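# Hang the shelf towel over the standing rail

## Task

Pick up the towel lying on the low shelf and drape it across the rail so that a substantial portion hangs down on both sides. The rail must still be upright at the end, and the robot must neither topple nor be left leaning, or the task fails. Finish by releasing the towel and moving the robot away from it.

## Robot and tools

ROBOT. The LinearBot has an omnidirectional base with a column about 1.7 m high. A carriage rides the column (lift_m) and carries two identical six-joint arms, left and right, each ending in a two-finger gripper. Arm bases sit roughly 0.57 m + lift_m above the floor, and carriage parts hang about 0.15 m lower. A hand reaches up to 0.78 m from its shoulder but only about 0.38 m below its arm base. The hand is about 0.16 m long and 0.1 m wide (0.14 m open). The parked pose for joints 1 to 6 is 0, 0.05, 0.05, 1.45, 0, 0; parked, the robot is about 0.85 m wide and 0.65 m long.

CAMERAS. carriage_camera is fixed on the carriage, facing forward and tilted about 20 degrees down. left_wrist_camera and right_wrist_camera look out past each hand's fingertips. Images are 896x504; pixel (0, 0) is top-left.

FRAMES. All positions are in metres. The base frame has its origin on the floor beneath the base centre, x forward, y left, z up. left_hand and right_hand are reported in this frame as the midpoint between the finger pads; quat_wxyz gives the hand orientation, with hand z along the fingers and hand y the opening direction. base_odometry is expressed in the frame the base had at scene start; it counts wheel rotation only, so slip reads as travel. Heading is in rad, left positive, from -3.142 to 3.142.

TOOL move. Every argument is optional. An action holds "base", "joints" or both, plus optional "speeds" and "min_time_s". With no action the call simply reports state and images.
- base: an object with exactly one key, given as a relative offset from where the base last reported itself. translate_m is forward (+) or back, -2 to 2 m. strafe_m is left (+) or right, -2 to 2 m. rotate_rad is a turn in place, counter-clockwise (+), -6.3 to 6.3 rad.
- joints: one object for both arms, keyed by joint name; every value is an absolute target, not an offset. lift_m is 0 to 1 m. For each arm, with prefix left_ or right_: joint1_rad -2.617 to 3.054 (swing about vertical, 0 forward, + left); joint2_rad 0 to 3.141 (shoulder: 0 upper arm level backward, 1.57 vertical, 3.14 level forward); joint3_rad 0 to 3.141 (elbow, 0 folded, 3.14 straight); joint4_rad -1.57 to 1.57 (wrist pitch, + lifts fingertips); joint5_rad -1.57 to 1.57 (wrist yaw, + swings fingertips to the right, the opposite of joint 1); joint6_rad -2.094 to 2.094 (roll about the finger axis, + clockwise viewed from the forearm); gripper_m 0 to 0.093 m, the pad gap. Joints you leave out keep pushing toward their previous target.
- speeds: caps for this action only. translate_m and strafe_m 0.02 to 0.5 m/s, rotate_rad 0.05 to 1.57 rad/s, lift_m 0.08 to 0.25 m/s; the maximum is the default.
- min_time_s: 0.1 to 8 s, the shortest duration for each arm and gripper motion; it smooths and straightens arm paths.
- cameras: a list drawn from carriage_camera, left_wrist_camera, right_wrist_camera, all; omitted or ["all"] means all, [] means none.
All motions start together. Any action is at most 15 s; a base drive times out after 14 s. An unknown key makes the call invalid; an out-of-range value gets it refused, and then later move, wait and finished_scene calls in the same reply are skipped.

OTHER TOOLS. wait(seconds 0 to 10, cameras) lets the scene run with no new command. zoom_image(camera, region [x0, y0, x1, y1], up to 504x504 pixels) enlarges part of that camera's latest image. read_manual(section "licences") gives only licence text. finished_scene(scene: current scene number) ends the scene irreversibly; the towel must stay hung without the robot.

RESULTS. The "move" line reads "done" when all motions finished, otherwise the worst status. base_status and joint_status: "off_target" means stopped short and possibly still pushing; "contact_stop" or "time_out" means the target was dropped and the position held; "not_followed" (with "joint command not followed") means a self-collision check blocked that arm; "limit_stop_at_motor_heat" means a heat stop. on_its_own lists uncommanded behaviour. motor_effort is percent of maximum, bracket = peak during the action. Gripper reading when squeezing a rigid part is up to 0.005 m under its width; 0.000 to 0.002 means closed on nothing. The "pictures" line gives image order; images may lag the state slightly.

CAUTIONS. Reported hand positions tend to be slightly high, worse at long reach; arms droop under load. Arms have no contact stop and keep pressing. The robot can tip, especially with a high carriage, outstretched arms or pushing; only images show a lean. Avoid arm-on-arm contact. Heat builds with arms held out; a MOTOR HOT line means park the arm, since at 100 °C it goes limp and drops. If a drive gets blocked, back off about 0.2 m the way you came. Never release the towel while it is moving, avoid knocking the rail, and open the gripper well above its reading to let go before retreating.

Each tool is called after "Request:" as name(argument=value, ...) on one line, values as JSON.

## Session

Request:
move()

Scene clock: 0.00 s.
Joint torques (N m): no reading
base_odometry: x=+0.000 y=+0.000 heading=+0.000
base_status: not commanded
joint_positions: lift_m=+0.300 left_joint1_rad=+0.010 left_joint2_rad=+0.036 left_joint3_rad=+0.049 left_joint4_rad=+1.495 left_joint5_rad=-0.025 left_joint6_rad=+0.050 left_gripper_m=+0.09396 right_joint1_rad=-0.020 right_joint2_rad=+0.069 right_joint3_rad=+0.062 right_joint4_rad=+1.432 right_joint5_rad=+0.032 right_joint6_rad=+0.011 right_gripper_m=+0.09396
joint_status: not commanded
motor_effort: lift_m=+23 drive_wheels=+1
left_hand: x=+0.2368 y=+0.3073 z=+1.3225 quat_wxyz=(+0.999, -0.012, +0.032, +0.030) (m; base frame)
right_hand: x=+0.2585 y=-0.3092 z=+1.3243 quat_wxyz=(+0.997, +0.017, +0.073, -0.005) (m; base frame)
pictures: carriage_camera, left_wrist_camera, right_wrist_camera
camera_calibration:
carriage_camera: T_world_to_cam=[[-0.00559344, -0.999683, -0.0245389, 0.0358511], [-0.377647, 0.0248338, -0.925616, 1.26859], [0.925933, 0.00408966, -0.377667, 0.352301], [0, 0, 0, 1]] pos_world=[0.153073, 0.00289509, 1.30816]
left_wrist_camera: T_world_to_cam=[[0.0820801, -0.996626, -0.000512629, 0.286168], [0.764503, 0.063293, -0.641505, 0.649845], [0.639373, 0.0522629, 0.767119, -1.06116], [0, 0, 0, 1]] pos_world=[0.158182, 0.299531, 1.23106]
right_wrist_camera: T_world_to_cam=[[0.0170027, -0.999623, 0.0215747, -0.332669], [0.726784, -0.00246251, -0.686862, 0.732938], [0.686656, 0.0273587, 0.726468, -1.00448], [0, 0, 0, 1]] pos_world=[0.1627, -0.303257, 1.24033]

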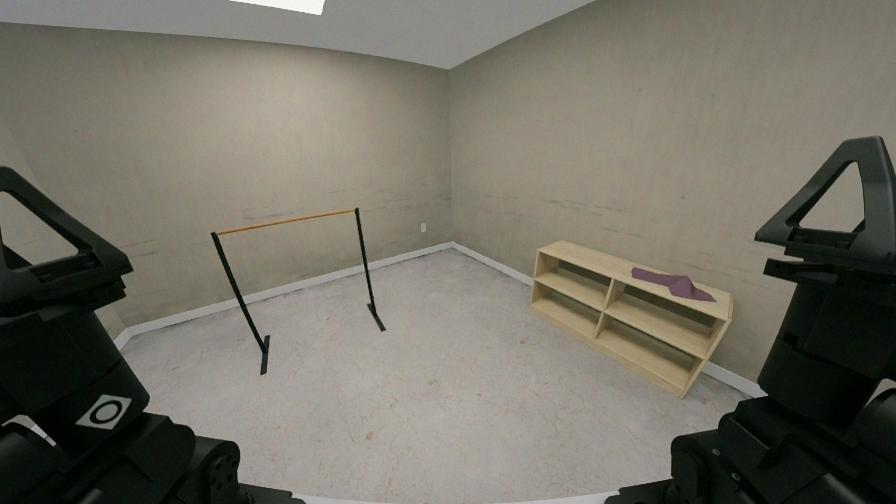

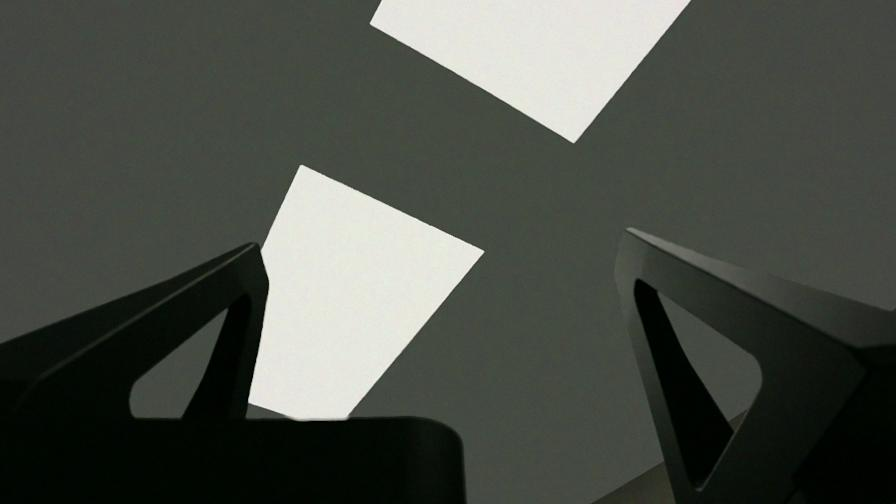

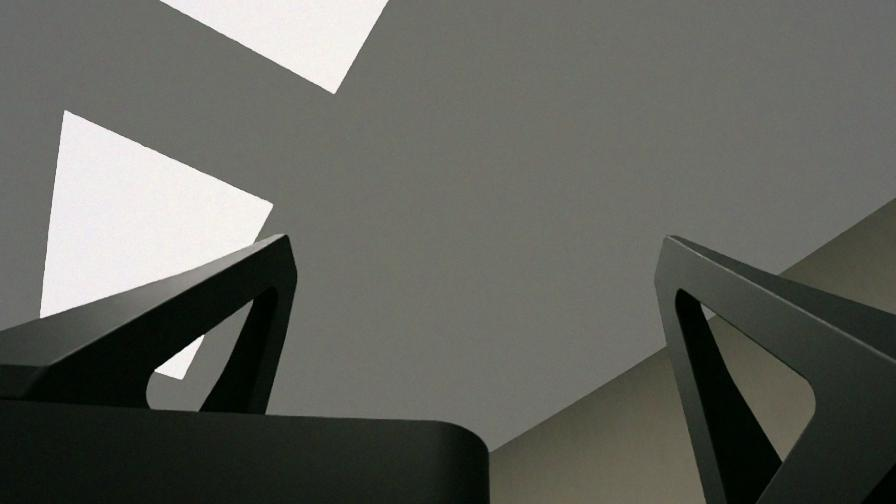

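Request:
zoom_image(camera="carriage_camera", region=[500, 200, 760, 410])

Request:
zoom_image(camera="carriage_camera", region=[190, 190, 410, 390])

Scaled by 1.938 from the camera's 896x504 image, which has a finer 1280x720 frame.

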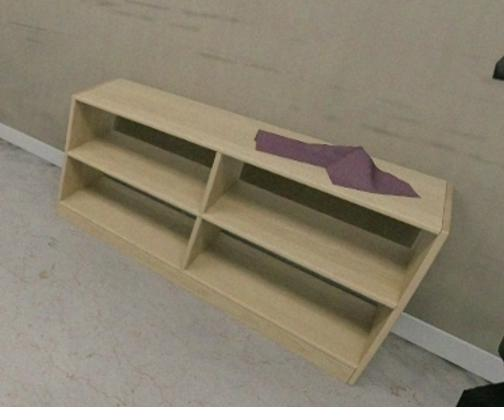

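Scaled by 2.291 from the camera's 896x504 image, which has a finer 1280x720 frame.

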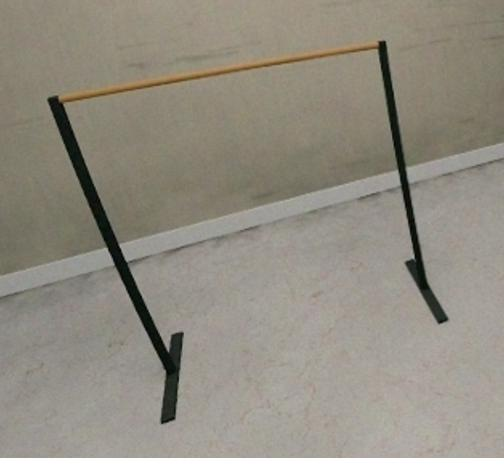

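Request:
move(base={"rotate_rad": -0.735}, cameras=[])

Request:
move(base={"translate_m": 1.08}, cameras=[])

Request:
move(base={"rotate_rad": -0.265}, cameras=["carriage_camera"])

Request:
zoom_image(camera="carriage_camera", region=[250, 230, 650, 430])

Scene clock: 23.93 s.
move: done
base_status: done
motor_effort: lift_m=+23(23) drive_wheels=+6(13)
pictures: none

Scene clock: 28.50 s.
move: done
base_status: done
motor_effort: lift_m=+23(23) drive_wheels=-7(20)
pictures: none

Scene clock: 30.00 s.
Joint torques (N m): left_arm=[-0.28 3.89 5.52 -0.3 0.03 -0.06] | right_arm=[-0.27 3.71 6.01 -0.11 0.07 0.04]
move: done
base_odometry: x=+0.801 y=-0.725 heading=-1.000
base_status: done
joint_positions: lift_m=+0.300 left_joint1_rad=+0.010 left_joint2_rad=+0.036 left_joint3_rad=+0.049 left_joint4_rad=+1.495 left_joint5_rad=-0.025 left_joint6_rad=+0.050 left_gripper_m=+0.09396 right_joint1_rad=-0.020 right_joint2_rad=+0.069 right_joint3_rad=+0.062 right_joint4_rad=+1.432 right_joint5_rad=+0.032 right_joint6_rad=+0.011 right_gripper_m=+0.09396
motor_effort: lift_m=+23(23) drive_wheels=+9(9)
left_hand: x=+0.2368 y=+0.3073 z=+1.3225 quat_wxyz=(+0.999, -0.012, +0.032, +0.030) (m; base frame)
right_hand: x=+0.2586 y=-0.3092 z=+1.3243 quat_wxyz=(+0.997, +0.017, +0.073, -0.005) (m; base frame)
pictures: carriage_camera
camera_calibration:
carriage_camera: T_world_to_cam=[[-0.00559344, -0.999683, -0.0245389, 0.0358511], [-0.377647, 0.0248338, -0.925616, 1.26859], [0.925933, 0.00408966, -0.377667, 0.352301], [0, 0, 0, 1]]

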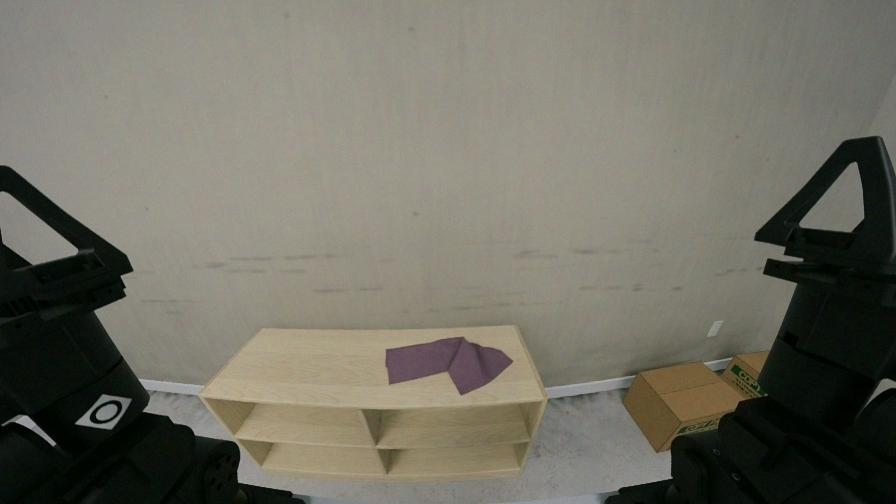

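Scaled by 1.260 from the camera's 896x504 image, which has a finer 1280x720 frame.

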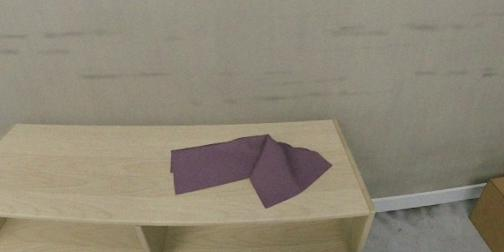

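Request:
zoom_image(camera="carriage_camera", region=[370, 320, 530, 410])

Scaled by 3.150 from the camera's 896x504 image, which has a finer 1280x720 frame.

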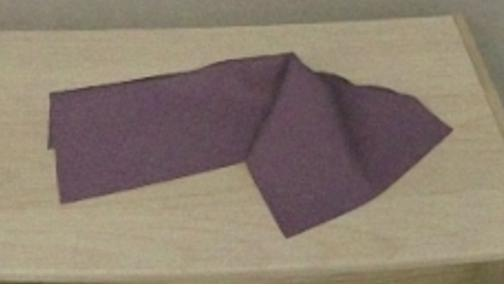

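Request:
move(base={"translate_m": 0.17}, joints={"lift_m": 0.55}, speeds={"translate_m": 0.15}, cameras=[])

Request:
move(joints={"right_joint1_rad": 0.497, "right_joint2_rad": 2.855, "right_joint3_rad": 1.481, "right_joint4_rad": -0.197, "right_joint5_rad": 0, "right_joint6_rad": -0.081, "right_gripper_m": 0.075}, min_time_s=3, cameras=["carriage_camera", "right_wrist_camera"])

Request:
zoom_image(camera="carriage_camera", region=[300, 300, 620, 500])

Scene clock: 77.07 s.
move: done
base_status: done
joint_status: all done
motor_effort: lift_m=+25(30) drive_wheels=+7(12)
pictures: none

Scene clock: 80.43 s.
Joint torques (N m): left_arm=[-0.35 3.84 5.59 -0.29 0.05 -0.08] | right_arm=[0.29 -11.25 3.89 0.17 -0.02 -0.09]
move: done
base_odometry: x=+0.892 y=-0.869 heading=-1.002
joint_positions: lift_m=+0.550 left_joint1_rad=+0.010 left_joint2_rad=+0.036 left_joint3_rad=+0.049 left_joint4_rad=+1.496 left_joint5_rad=-0.025 left_joint6_rad=+0.050 left_gripper_m=+0.09396 right_joint1_rad=+0.492 right_joint2_rad=+2.833 right_joint3_rad=+1.470 right_joint4_rad=-0.179 right_joint5_rad=+0.009 right_joint6_rad=-0.065 right_gripper_m=+0.07514
joint_status: all done
motor_effort: lift_m=+25(25) drive_wheels=+7(7)
left_hand: x=+0.2367 y=+0.3073 z=+1.5723 quat_wxyz=(+0.999, -0.012, +0.032, +0.030) (m; base frame)
right_hand: x=+0.5634 y=-0.1213 z=+0.8613 quat_wxyz=(+0.015, -0.275, +0.961, -0.001) (m; base frame)
pictures: carriage_camera, right_wrist_camera
camera_calibration:
carriage_camera: T_world_to_cam=[[-0.00559344, -0.999683, -0.0245389, 0.0419798], [-0.377647, 0.0248338, -0.925616, 1.49976], [0.925933, 0.00408966, -0.377667, 0.446625], [0, 0, 0, 1]]
right_wrist_camera: T_world_to_cam=[[0.510086, -0.858744, -0.0486874, -0.340232], [-0.703172, -0.448938, 0.551366, -0.12118], [-0.495339, -0.247008, -0.832842, 1.09306], [0, 0, 0, 1]]

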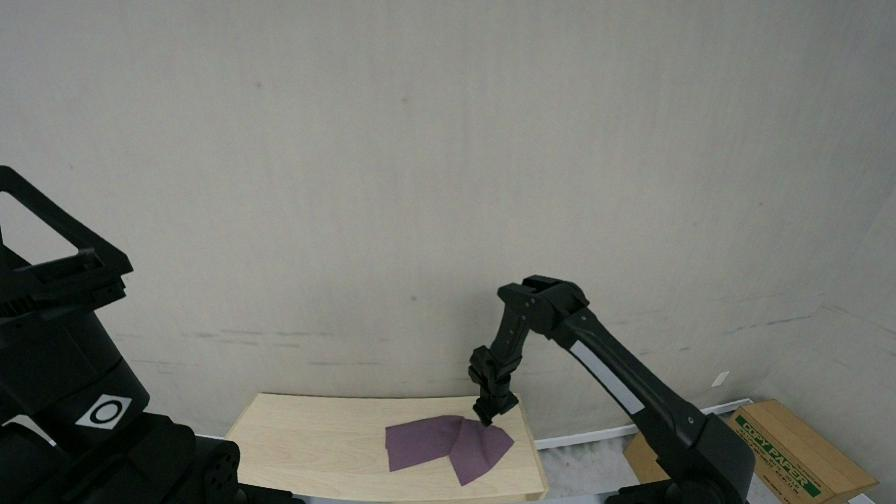

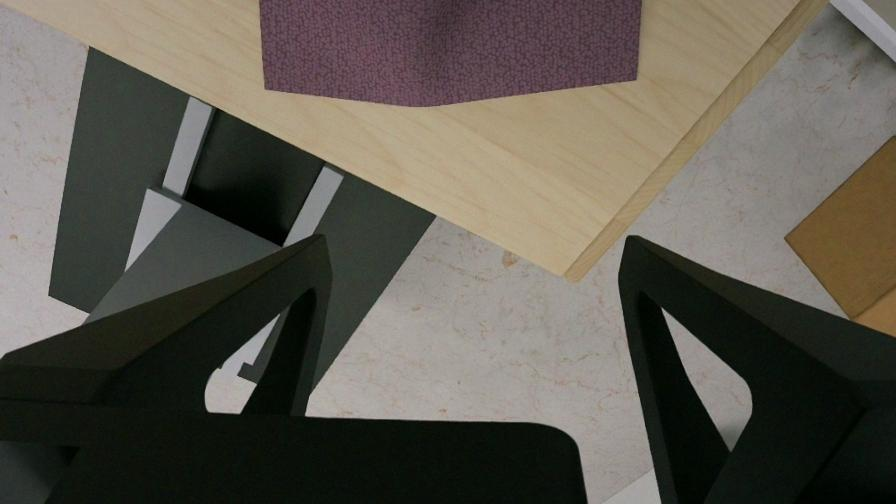

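Scaled by 1.575 from the camera's 896x504 image, which has a finer 1280x720 frame.

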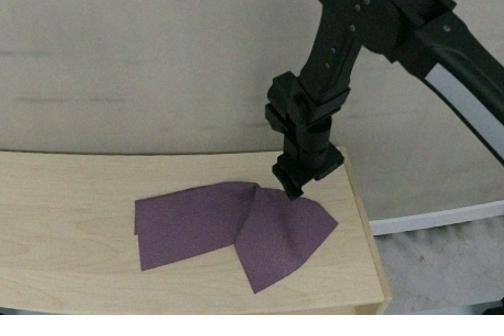

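Request:
move(joints={"right_joint1_rad": 0.542, "right_joint6_rad": -0.045, "lift_m": 0.38}, speeds={"lift_m": 0.15}, cameras=["carriage_camera", "right_wrist_camera"])

Scene clock: 99.07 s.
Joint torques (N m): left_arm=[-0.35 3.88 5.55 -0.31 0.04 -0.09] | right_arm=[-0.29 -11.88 3.58 0.17 0 0.24]
move: done
base_odometry: x=+0.892 y=-0.869 heading=-1.002
joint_positions: lift_m=+0.380 left_joint1_rad=+0.010 left_joint2_rad=+0.036 left_joint3_rad=+0.049 left_joint4_rad=+1.496 left_joint5_rad=-0.025 left_joint6_rad=+0.050 left_gripper_m=+0.09396 right_joint1_rad=+0.544 right_joint2_rad=+2.841 right_joint3_rad=+1.475 right_joint4_rad=-0.187 right_joint5_rad=+0.006 right_joint6_rad=-0.060 right_gripper_m=+0.07514
joint_status: all done
motor_effort: lift_m=+20(20) drive_wheels=-6(7)
left_hand: x=+0.2367 y=+0.3073 z=+1.4029 quat_wxyz=(+0.999, -0.012, +0.032, +0.030) (m; base frame)
right_hand: x=+0.5509 y=-0.1045 z=+0.6897 quat_wxyz=(+0.009, -0.298, +0.955, -0.001) (m; base frame)
pictures: carriage_camera, right_wrist_camera
camera_calibration:
carriage_camera: T_world_to_cam=[[-0.00559344, -0.999683, -0.0245389, 0.0378229], [-0.377647, 0.0248338, -0.925616, 1.34297], [0.925933, 0.00408966, -0.377667, 0.382649], [0, 0, 0, 1]]
right_wrist_camera: T_world_to_cam=[[0.549978, -0.833566, -0.0518932, -0.344906], [-0.675261, -0.480374, 0.559699, -0.0521922], [-0.491474, -0.272781, -0.827069, 0.939349], [0, 0, 0, 1]]

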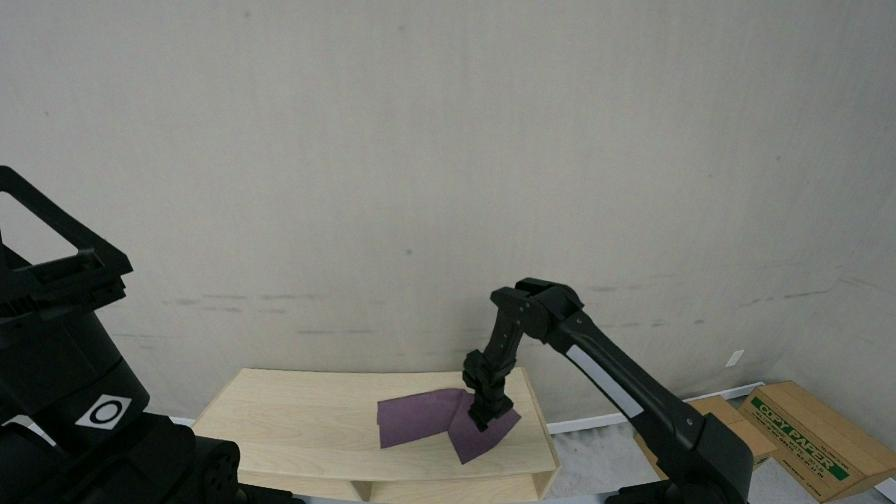

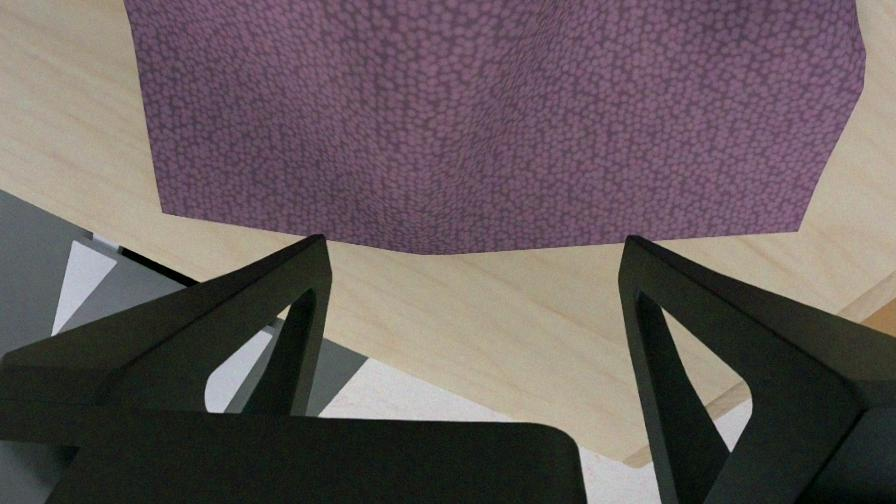

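Request:
move(joints={"lift_m": 0.318}, speeds={"lift_m": 0.08}, cameras=["right_wrist_camera"])

Scene clock: 106.83 s.
Joint torques (N m): left_arm=[-0.34 3.93 5.49 -0.28 0.06 -0.08] | right_arm=[-0.36 -11.48 3.14 0.38 0.02 0.24]
move: done
base_odometry: x=+0.892 y=-0.869 heading=-1.002
joint_positions: lift_m=+0.319 left_joint1_rad=+0.010 left_joint2_rad=+0.036 left_joint3_rad=+0.049 left_joint4_rad=+1.496 left_joint5_rad=-0.025 left_joint6_rad=+0.050 left_gripper_m=+0.09396 right_joint1_rad=+0.543 right_joint2_rad=+2.835 right_joint3_rad=+1.480 right_joint4_rad=-0.205 right_joint5_rad=+0.006 right_joint6_rad=-0.060 right_gripper_m=+0.07514
joint_status: all done
motor_effort: lift_m=+18(19) drive_wheels=-6(7)
left_hand: x=+0.2367 y=+0.3073 z=+1.3411 quat_wxyz=(+0.999, -0.012, +0.032, +0.030) (m; base frame)
right_hand: x=+0.5511 y=-0.1045 z=+0.6304 quat_wxyz=(+0.006, -0.297, +0.955, -0.001) (m; base frame)
pictures: right_wrist_camera
camera_calibration:
right_wrist_camera: T_world_to_cam=[[0.548988, -0.834152, -0.0529505, -0.347], [-0.671725, -0.478013, 0.565941, -0.0245498], [-0.497392, -0.275127, -0.822743, 0.890677], [0, 0, 0, 1]]

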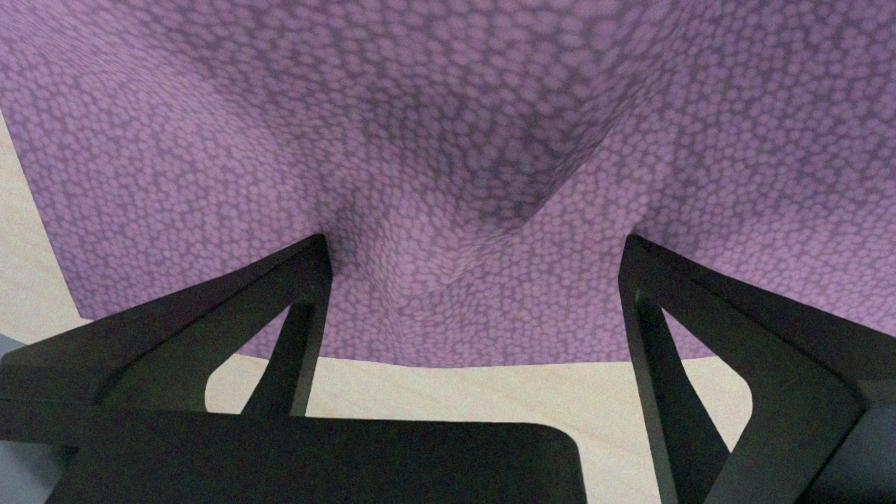

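Request:
move(joints={"lift_m": 0.307}, speeds={"lift_m": 0.08}, cameras=[])

Request:
move(joints={"right_gripper_m": 0.0}, min_time_s=3, cameras=["right_wrist_camera"])

Scene clock: 114.43 s.
move: done
joint_status: all done
motor_effort: lift_m=+17(17) drive_wheels=+7(8)
pictures: none

Scene clock: 117.73 s.
Joint torques (N m): left_arm=[-0.32 3.82 5.65 -0.31 0.06 -0.08] | right_arm=[-0.32 -9.1 2.85 0.69 0.05 0.23]
move: off_target
base_odometry: x=+0.892 y=-0.869 heading=-1.002
joint_positions: lift_m=+0.308 left_joint1_rad=+0.010 left_joint2_rad=+0.036 left_joint3_rad=+0.049 left_joint4_rad=+1.496 left_joint5_rad=-0.025 left_joint6_rad=+0.050 left_gripper_m=+0.09396 right_joint1_rad=+0.543 right_joint2_rad=+2.807 right_joint3_rad=+1.486 right_joint4_rad=-0.231 right_joint5_rad=+0.002 right_joint6_rad=-0.059 right_gripper_m=+0.00483
joint_status: right_gripper_m off_target (ended at +0.00485, target +0.00000)
motor_effort: lift_m=+17(17) drive_wheels=+7(8)
left_hand: x=+0.2367 y=+0.3073 z=+1.3302 quat_wxyz=(+0.999, -0.012, +0.032, +0.030) (m; base frame)
right_hand: x=+0.5570 y=-0.1005 z=+0.6304 quat_wxyz=(+0.009, -0.297, +0.955, +0.001) (m; base frame)
pictures: right_wrist_camera
camera_calibration:
right_wrist_camera: T_world_to_cam=[[0.548332, -0.834377, -0.0560929, -0.344512], [-0.674925, -0.481154, 0.559435, -0.013109], [-0.493769, -0.268898, -0.826974, 0.895966], [0, 0, 0, 1]]

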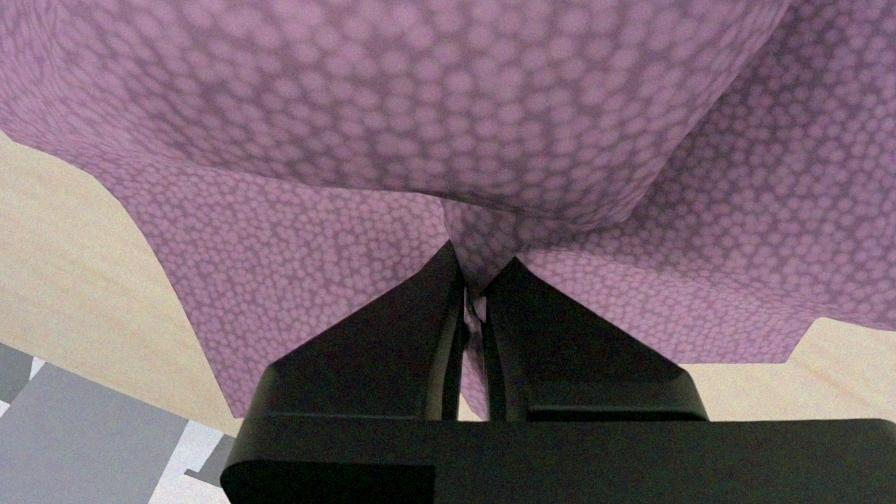

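Good ridge gripped. Lift.

Request:
move(joints={"lift_m": 0.85}, speeds={"lift_m": 0.12}, cameras=["carriage_camera", "right_wrist_camera"])

Request:
zoom_image(camera="carriage_camera", region=[350, 250, 650, 500])

Scene clock: 125.20 s.
Joint torques (N m): left_arm=[-0.31 3.95 5.56 -0.28 0.04 -0.1] | right_arm=[-0.29 -11.38 2.61 0.42 0.06 0.23]
move: done
base_odometry: x=+0.892 y=-0.869 heading=-1.002
joint_positions: lift_m=+0.850 left_joint1_rad=+0.010 left_joint2_rad=+0.036 left_joint3_rad=+0.049 left_joint4_rad=+1.496 left_joint5_rad=-0.025 left_joint6_rad=+0.050 left_gripper_m=+0.09396 right_joint1_rad=+0.543 right_joint2_rad=+2.835 right_joint3_rad=+1.483 right_joint4_rad=-0.206 right_joint5_rad=+0.002 right_joint6_rad=-0.059 right_gripper_m=+0.00472
joint_status: all done
motor_effort: lift_m=+25(29) drive_wheels=+7(8)
left_hand: x=+0.2367 y=+0.3073 z=+1.8723 quat_wxyz=(+0.999, -0.012, +0.032, +0.030) (m; base frame)
right_hand: x=+0.5521 y=-0.1034 z=+1.1621 quat_wxyz=(+0.007, -0.297, +0.955, +0.001) (m; base frame)
pictures: carriage_camera, right_wrist_camera
camera_calibration:
carriage_camera: T_world_to_cam=[[-0.00559344, -0.999683, -0.0245389, 0.0493416], [-0.377647, 0.0248338, -0.925616, 1.77745], [0.925933, 0.00408966, -0.377667, 0.559927], [0, 0, 0, 1]]
right_wrist_camera: T_world_to_cam=[[0.547775, -0.83473, -0.0562872, -0.313974], [-0.672723, -0.479461, 0.563525, -0.321005], [-0.497379, -0.27082, -0.824179, 1.33108], [0, 0, 0, 1]]

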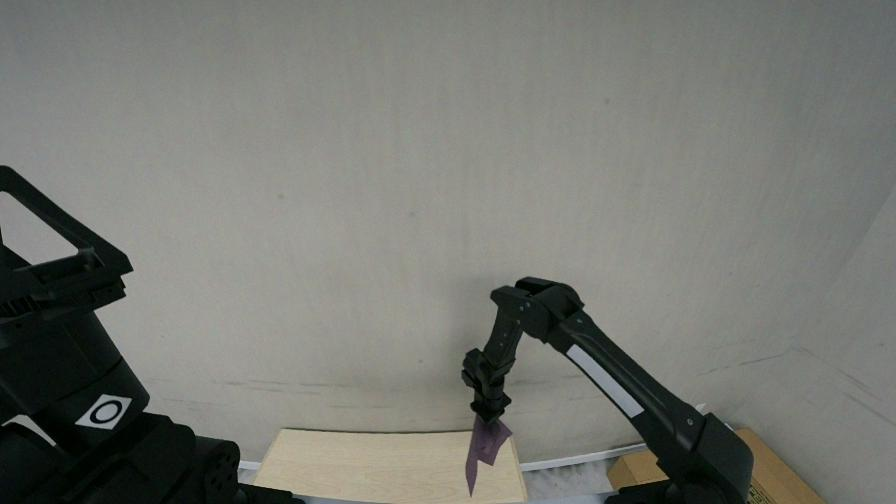

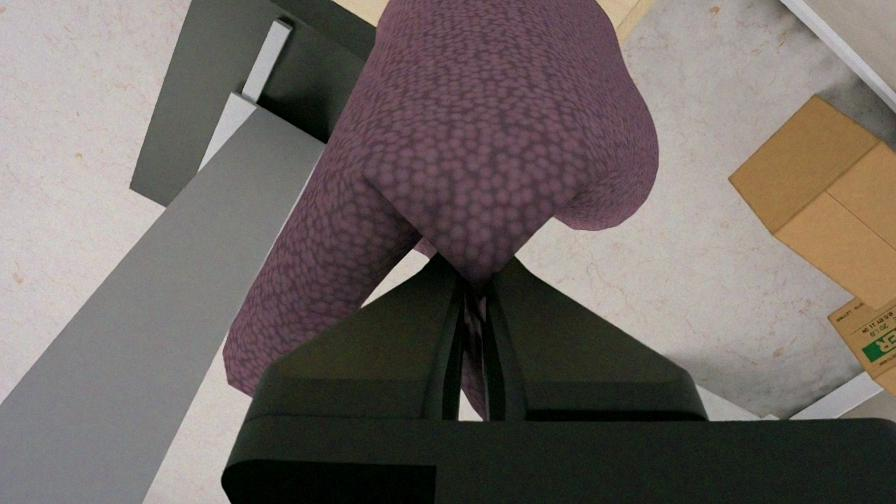

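Scaled by 1.680 from the camera's 896x504 image, which has a finer 1280x720 frame.

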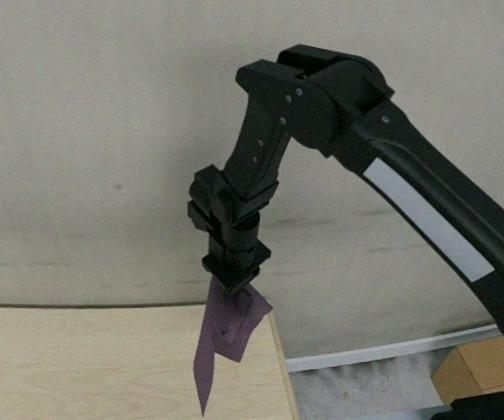

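Request:
move(joints={"lift_m": 0.96}, speeds={"lift_m": 0.12}, cameras=["carriage_camera"])

Request:
zoom_image(camera="carriage_camera", region=[400, 354, 600, 504])

Scene clock: 131.33 s.
Joint torques (N m): left_arm=[-0.27 3.88 5.52 -0.28 0.04 -0.09] | right_arm=[-0.24 -11.93 2.77 0.37 0.05 0.22]
move: done
base_odometry: x=+0.892 y=-0.869 heading=-1.002
joint_positions: lift_m=+0.960 left_joint1_rad=+0.010 left_joint2_rad=+0.036 left_joint3_rad=+0.049 left_joint4_rad=+1.496 left_joint5_rad=-0.025 left_joint6_rad=+0.050 left_gripper_m=+0.09396 right_joint1_rad=+0.543 right_joint2_rad=+2.842 right_joint3_rad=+1.483 right_joint4_rad=-0.203 right_joint5_rad=+0.002 right_joint6_rad=-0.059 right_gripper_m=+0.00472
joint_status: all done
motor_effort: lift_m=+25(29) drive_wheels=+7(7)
left_hand: x=+0.2367 y=+0.3073 z=+1.9823 quat_wxyz=(+0.999, -0.012, +0.032, +0.030) (m; base frame)
right_hand: x=+0.5502 y=-0.1046 z=+1.2695 quat_wxyz=(+0.004, -0.297, +0.955, +0.000) (m; base frame)
pictures: carriage_camera
camera_calibration:
carriage_camera: T_world_to_cam=[[-0.00559344, -0.999683, -0.0245389, 0.0520408], [-0.377647, 0.0248338, -0.925616, 1.87927], [0.925933, 0.00408966, -0.377667, 0.601469], [0, 0, 0, 1]]

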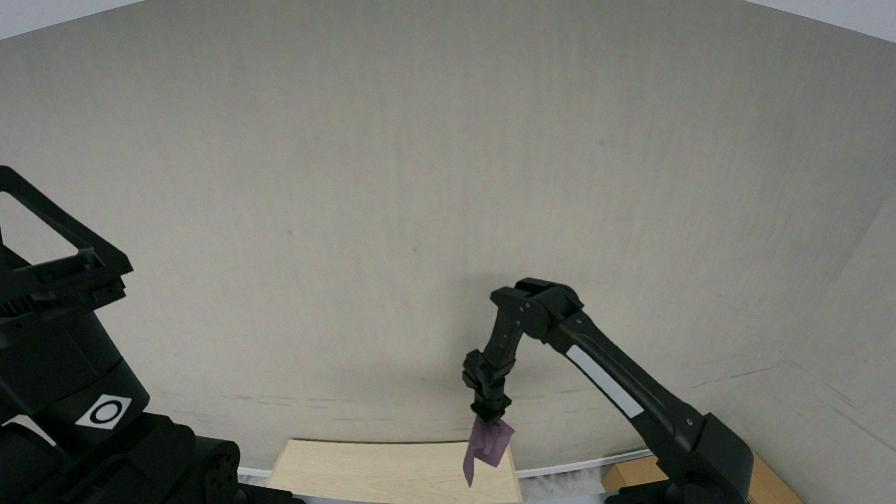

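Scaled by 2.520 from the camera's 896x504 image, which has a finer 1280x720 frame.

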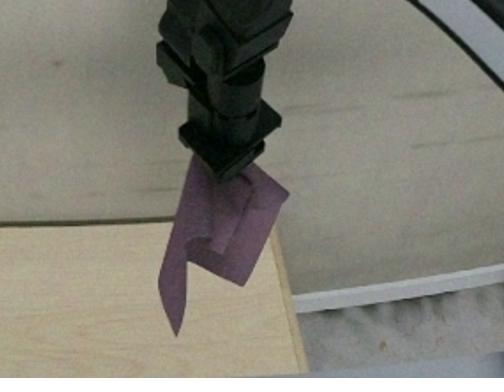

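Request:
move(base={"translate_m": -0.5}, speeds={"translate_m": 0.15}, cameras=["carriage_camera"])

Scene clock: 150.60 s.
Joint torques (N m): left_arm=[-0.32 3.82 5.48 -0.3 0.05 -0.09] | right_arm=[-0.28 -12.19 2.82 0.35 0.05 0.22]
move: done
base_odometry: x=+0.623 y=-0.447 heading=-1.003
base_status: done
joint_positions: lift_m=+0.960 left_joint1_rad=+0.010 left_joint2_rad=+0.036 left_joint3_rad=+0.049 left_joint4_rad=+1.495 left_joint5_rad=-0.025 left_joint6_rad=+0.050 left_gripper_m=+0.09396 right_joint1_rad=+0.542 right_joint2_rad=+2.842 right_joint3_rad=+1.483 right_joint4_rad=-0.201 right_joint5_rad=+0.002 right_joint6_rad=-0.059 right_gripper_m=+0.00472
motor_effort: lift_m=+25(25) drive_wheels=-6(14)
left_hand: x=+0.2370 y=+0.3073 z=+1.9823 quat_wxyz=(+0.999, -0.012, +0.032, +0.030) (m; base frame)
right_hand: x=+0.5508 y=-0.1046 z=+1.2695 quat_wxyz=(+0.005, -0.296, +0.955, +0.000) (m; base frame)
pictures: carriage_camera
camera_calibration:
carriage_camera: T_world_to_cam=[[-0.00559344, -0.999683, -0.0245389, 0.0520408], [-0.377647, 0.0248338, -0.925616, 1.87927], [0.925933, 0.00408966, -0.377667, 0.601469], [0, 0, 0, 1]]

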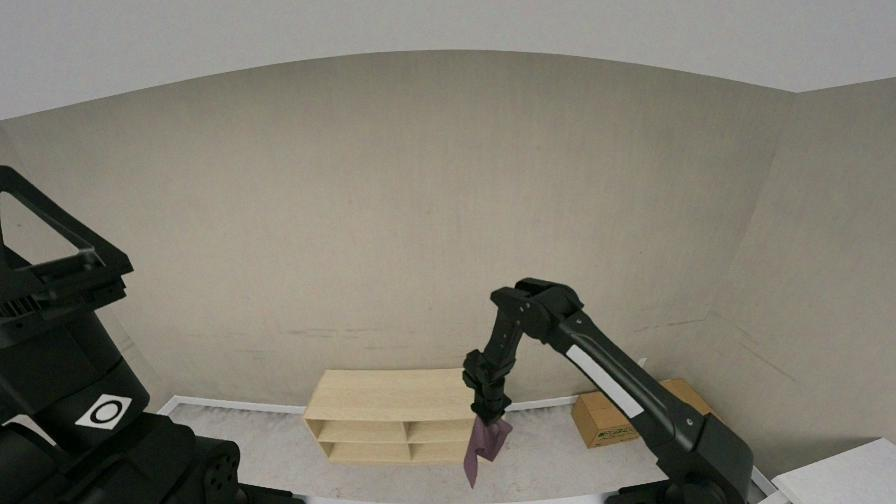

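Request:
move(base={"translate_m": -0.45}, joints={"lift_m": 0.75}, speeds={"translate_m": 0.2, "lift_m": 0.15}, cameras=[])

Request:
move(base={"rotate_rad": 1.575}, speeds={"rotate_rad": 0.7}, cameras=["carriage_camera"])

Request:
zoom_image(camera="carriage_camera", region=[230, 180, 550, 420])

Scene clock: 157.17 s.
move: done
base_status: done
joint_status: all done
motor_effort: lift_m=+20(20) drive_wheels=-6(15)
pictures: none

Scene clock: 160.60 s.
Joint torques (N m): left_arm=[-0.36 3.75 5.56 -0.26 0.02 -0.08] | right_arm=[0.1 -12.33 2.86 0.32 0.06 0.21]
move: done
base_odometry: x=+0.381 y=-0.068 heading=+0.571
base_status: done
joint_positions: lift_m=+0.750 left_joint1_rad=+0.010 left_joint2_rad=+0.036 left_joint3_rad=+0.049 left_joint4_rad=+1.493 left_joint5_rad=-0.025 left_joint6_rad=+0.050 left_gripper_m=+0.09397 right_joint1_rad=+0.541 right_joint2_rad=+2.844 right_joint3_rad=+1.482 right_joint4_rad=-0.198 right_joint5_rad=+0.001 right_joint6_rad=-0.059 right_gripper_m=+0.00470
motor_effort: lift_m=+20(20) drive_wheels=+7(13)
left_hand: x=+0.2374 y=+0.3073 z=+1.7728 quat_wxyz=(+0.999, -0.012, +0.033, +0.030) (m; base frame)
right_hand: x=+0.5507 y=-0.1050 z=+1.0592 quat_wxyz=(+0.005, -0.296, +0.955, +0.001) (m; base frame)
pictures: carriage_camera
camera_calibration:
carriage_camera: T_world_to_cam=[[-0.00559344, -0.999683, -0.0245389, 0.0469021], [-0.377647, 0.0248338, -0.925616, 1.68544], [0.925933, 0.00408966, -0.377667, 0.522383], [0, 0, 0, 1]]

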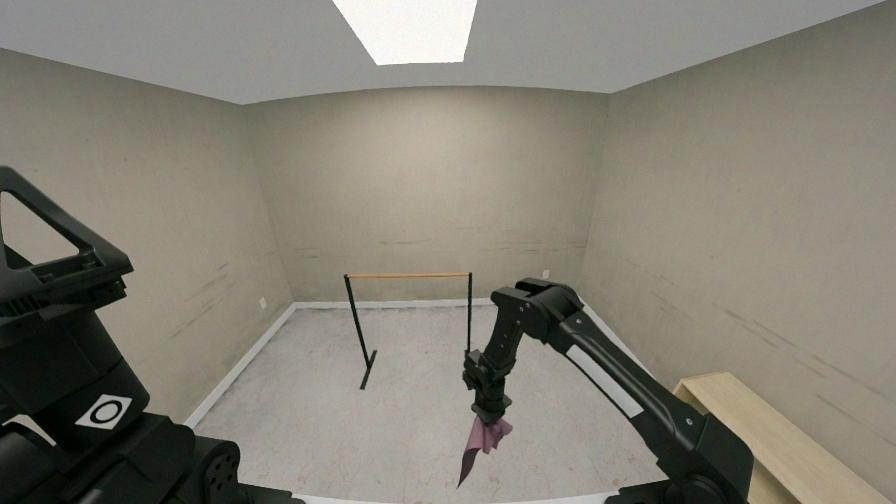

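Scaled by 1.575 from the camera's 896x504 image, which has a finer 1280x720 frame.

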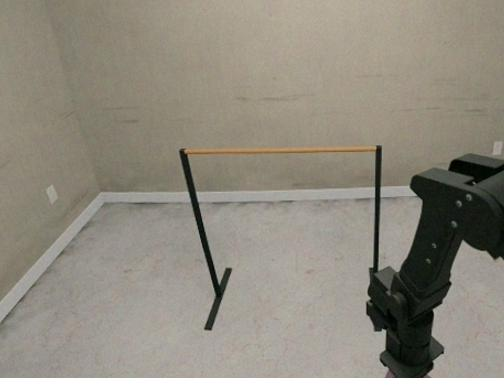

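Request:
move(base={"strafe_m": 0.48}, joints={"right_joint1_rad": 0.213, "right_joint2_rad": 2.88, "right_joint3_rad": 2.324, "right_joint4_rad": -0.744, "right_joint5_rad": 0, "right_joint6_rad": 0.15}, speeds={"strafe_m": 0.2}, min_time_s=3, cameras=["carriage_camera", "right_wrist_camera"])

Request:
zoom_image(camera="carriage_camera", region=[300, 200, 620, 480])

Scene clock: 181.23 s.
Joint torques (N m): left_arm=[-0.31 3.89 5.53 -0.27 0.05 -0.07] | right_arm=[-0.73 -14.31 8.54 0.72 0.07 0.23]
move: done
base_odometry: x=+0.121 y=+0.336 heading=+0.572
base_status: done
joint_positions: lift_m=+0.750 left_joint1_rad=+0.010 left_joint2_rad=+0.036 left_joint3_rad=+0.049 left_joint4_rad=+1.493 left_joint5_rad=-0.025 left_joint6_rad=+0.050 left_gripper_m=+0.09397 right_joint1_rad=+0.219 right_joint2_rad=+2.849 right_joint3_rad=+2.303 right_joint4_rad=-0.729 right_joint5_rad=+0.001 right_joint6_rad=+0.134 right_gripper_m=+0.00471
joint_status: all done
motor_effort: lift_m=+20(20) drive_wheels=-6(14)
left_hand: x=+0.2374 y=+0.3073 z=+1.7728 quat_wxyz=(+0.999, -0.012, +0.033, +0.030) (m; base frame)
right_hand: x=+0.7919 y=-0.1762 z=+1.2199 quat_wxyz=(+0.145, -0.042, +0.988, +0.025) (m; base frame)
pictures: carriage_camera, right_wrist_camera
camera_calibration:
carriage_camera: T_world_to_cam=[[-0.00559344, -0.999683, -0.0245389, 0.0469021], [-0.377647, 0.0248338, -0.925616, 1.68544], [0.925933, 0.00408966, -0.377667, 0.522383], [0, 0, 0, 1]]
right_wrist_camera: T_world_to_cam=[[0.0851688, -0.991301, -0.100344, -0.110324], [-0.94338, -0.112634, 0.312005, 0.358616], [-0.320593, 0.0680898, -0.944767, 1.54503], [0, 0, 0, 1]]

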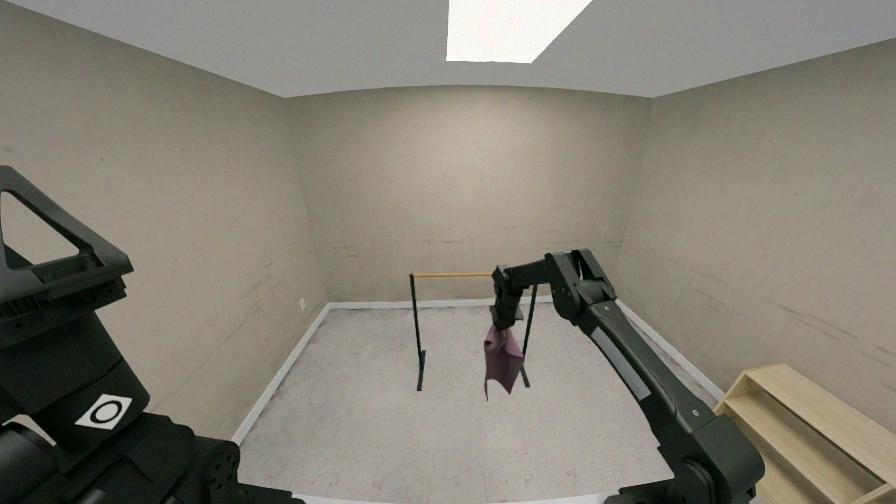

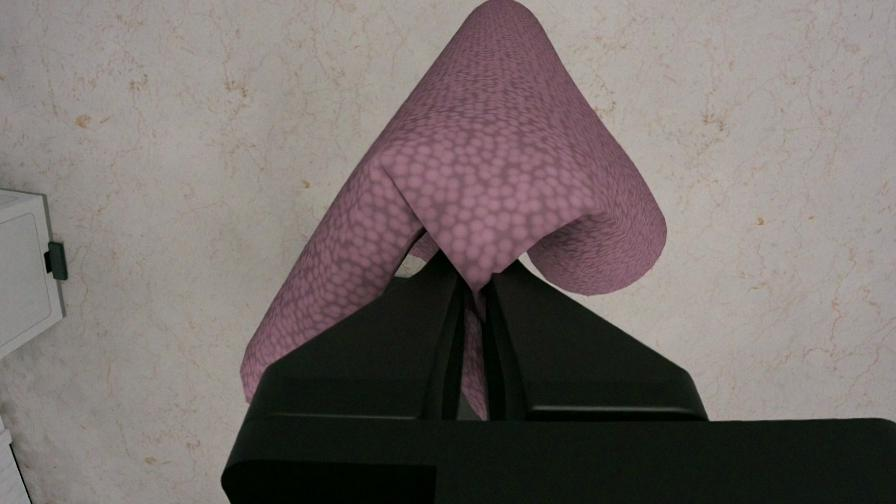

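Scaled by 1.575 from the camera's 896x504 image, which has a finer 1280x720 frame.

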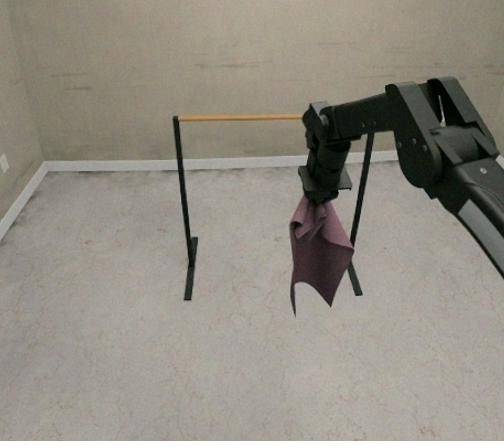

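Request:
zoom_image(camera="carriage_camera", region=[400, 260, 560, 400])

Scaled by 3.150 from the camera's 896x504 image, which has a finer 1280x720 frame.

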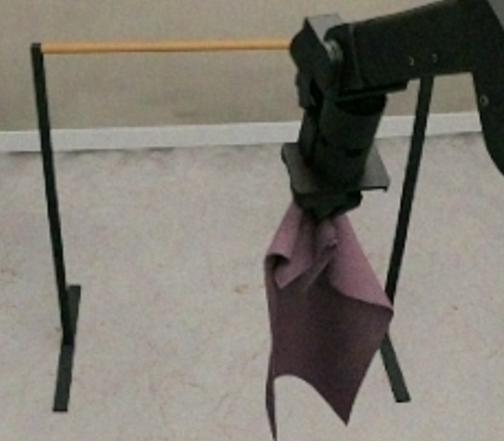

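Request:
move(base={"translate_m": 0.5}, joints={"lift_m": 0.68}, speeds={"translate_m": 0.15, "lift_m": 0.1}, cameras=["carriage_camera"])

Request:
zoom_image(camera="carriage_camera", region=[380, 270, 600, 430])

Scene clock: 207.10 s.
Joint torques (N m): left_arm=[-0.32 3.86 5.5 -0.28 0.05 -0.07] | right_arm=[-0.4 -15.32 7.82 0.77 0.09 0.22]
move: done
base_odometry: x=+0.541 y=+0.607 heading=+0.573
base_status: done
joint_positions: lift_m=+0.680 left_joint1_rad=+0.010 left_joint2_rad=+0.036 left_joint3_rad=+0.049 left_joint4_rad=+1.494 left_joint5_rad=-0.025 left_joint6_rad=+0.050 left_gripper_m=+0.09397 right_joint1_rad=+0.216 right_joint2_rad=+2.862 right_joint3_rad=+2.310 right_joint4_rad=-0.739 right_joint5_rad=+0.001 right_joint6_rad=+0.135 right_gripper_m=+0.00471
joint_status: all done
motor_effort: lift_m=+20(21) drive_wheels=-4(12)
left_hand: x=+0.2373 y=+0.3073 z=+1.7028 quat_wxyz=(+0.999, -0.012, +0.033, +0.030) (m; base frame)
right_hand: x=+0.7891 y=-0.1784 z=+1.1439 quat_wxyz=(+0.137, -0.040, +0.989, +0.024) (m; base frame)
pictures: carriage_camera
camera_calibration:
carriage_camera: T_world_to_cam=[[-0.00559344, -0.999683, -0.0245389, 0.0451834], [-0.377647, 0.0248338, -0.925616, 1.62061], [0.925933, 0.00408966, -0.377667, 0.495931], [0, 0, 0, 1]]

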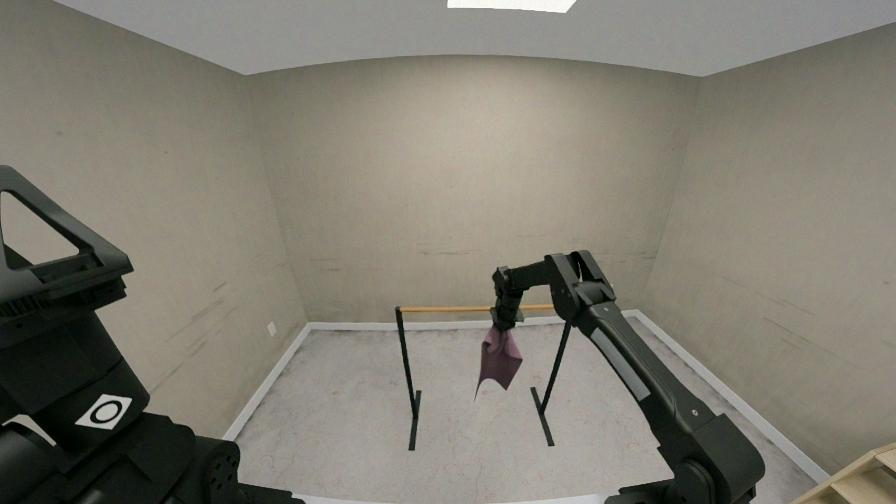

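Scaled by 2.291 from the camera's 896x504 image, which has a finer 1280x720 frame.

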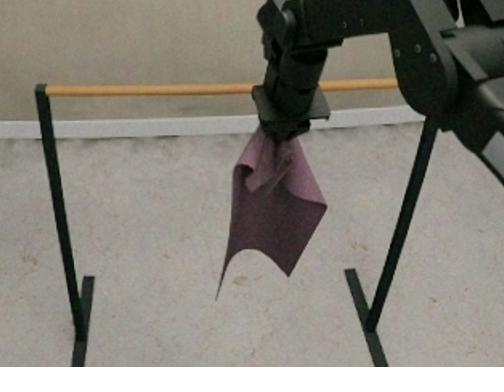

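Request:
move(base={"translate_m": 0.3}, joints={"lift_m": 0.645}, speeds={"translate_m": 0.12, "lift_m": 0.08}, cameras=["carriage_camera"])

Request:
zoom_image(camera="carriage_camera", region=[360, 270, 620, 470])

Scene clock: 222.83 s.
Joint torques (N m): left_arm=[-0.36 3.79 5.61 -0.24 0.05 -0.06] | right_arm=[-0.58 -15.6 7.75 0.8 0.08 0.24]
move: done
base_odometry: x=+0.793 y=+0.770 heading=+0.573
base_status: done
joint_positions: lift_m=+0.645 left_joint1_rad=+0.010 left_joint2_rad=+0.036 left_joint3_rad=+0.049 left_joint4_rad=+1.494 left_joint5_rad=-0.025 left_joint6_rad=+0.050 left_gripper_m=+0.09397 right_joint1_rad=+0.216 right_joint2_rad=+2.866 right_joint3_rad=+2.312 right_joint4_rad=-0.741 right_joint5_rad=+0.001 right_joint6_rad=+0.135 right_gripper_m=+0.00471
joint_status: all done
motor_effort: lift_m=+20(20) drive_wheels=-4(13)
left_hand: x=+0.2373 y=+0.3073 z=+1.6679 quat_wxyz=(+0.999, -0.012, +0.033, +0.030) (m; base frame)
right_hand: x=+0.7883 y=-0.1786 z=+1.1074 quat_wxyz=(+0.135, -0.040, +0.990, +0.023) (m; base frame)
pictures: carriage_camera
camera_calibration:
carriage_camera: T_world_to_cam=[[-0.00559344, -0.999683, -0.0245389, 0.0443259], [-0.377647, 0.0248338, -0.925616, 1.58826], [0.925933, 0.00408966, -0.377667, 0.482733], [0, 0, 0, 1]]

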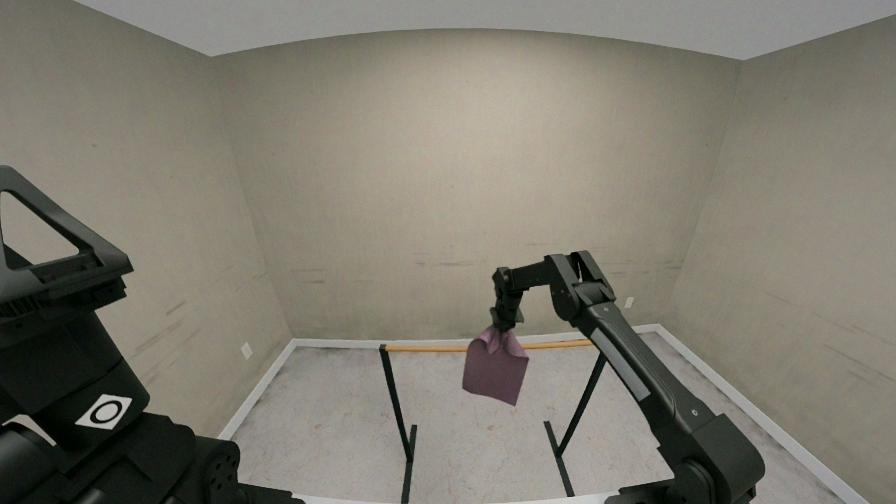

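Scaled by 1.938 from the camera's 896x504 image, which has a finer 1280x720 frame.

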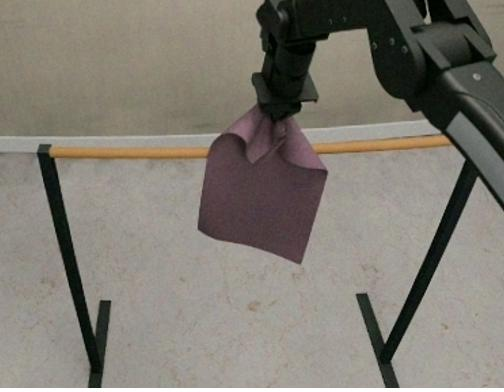

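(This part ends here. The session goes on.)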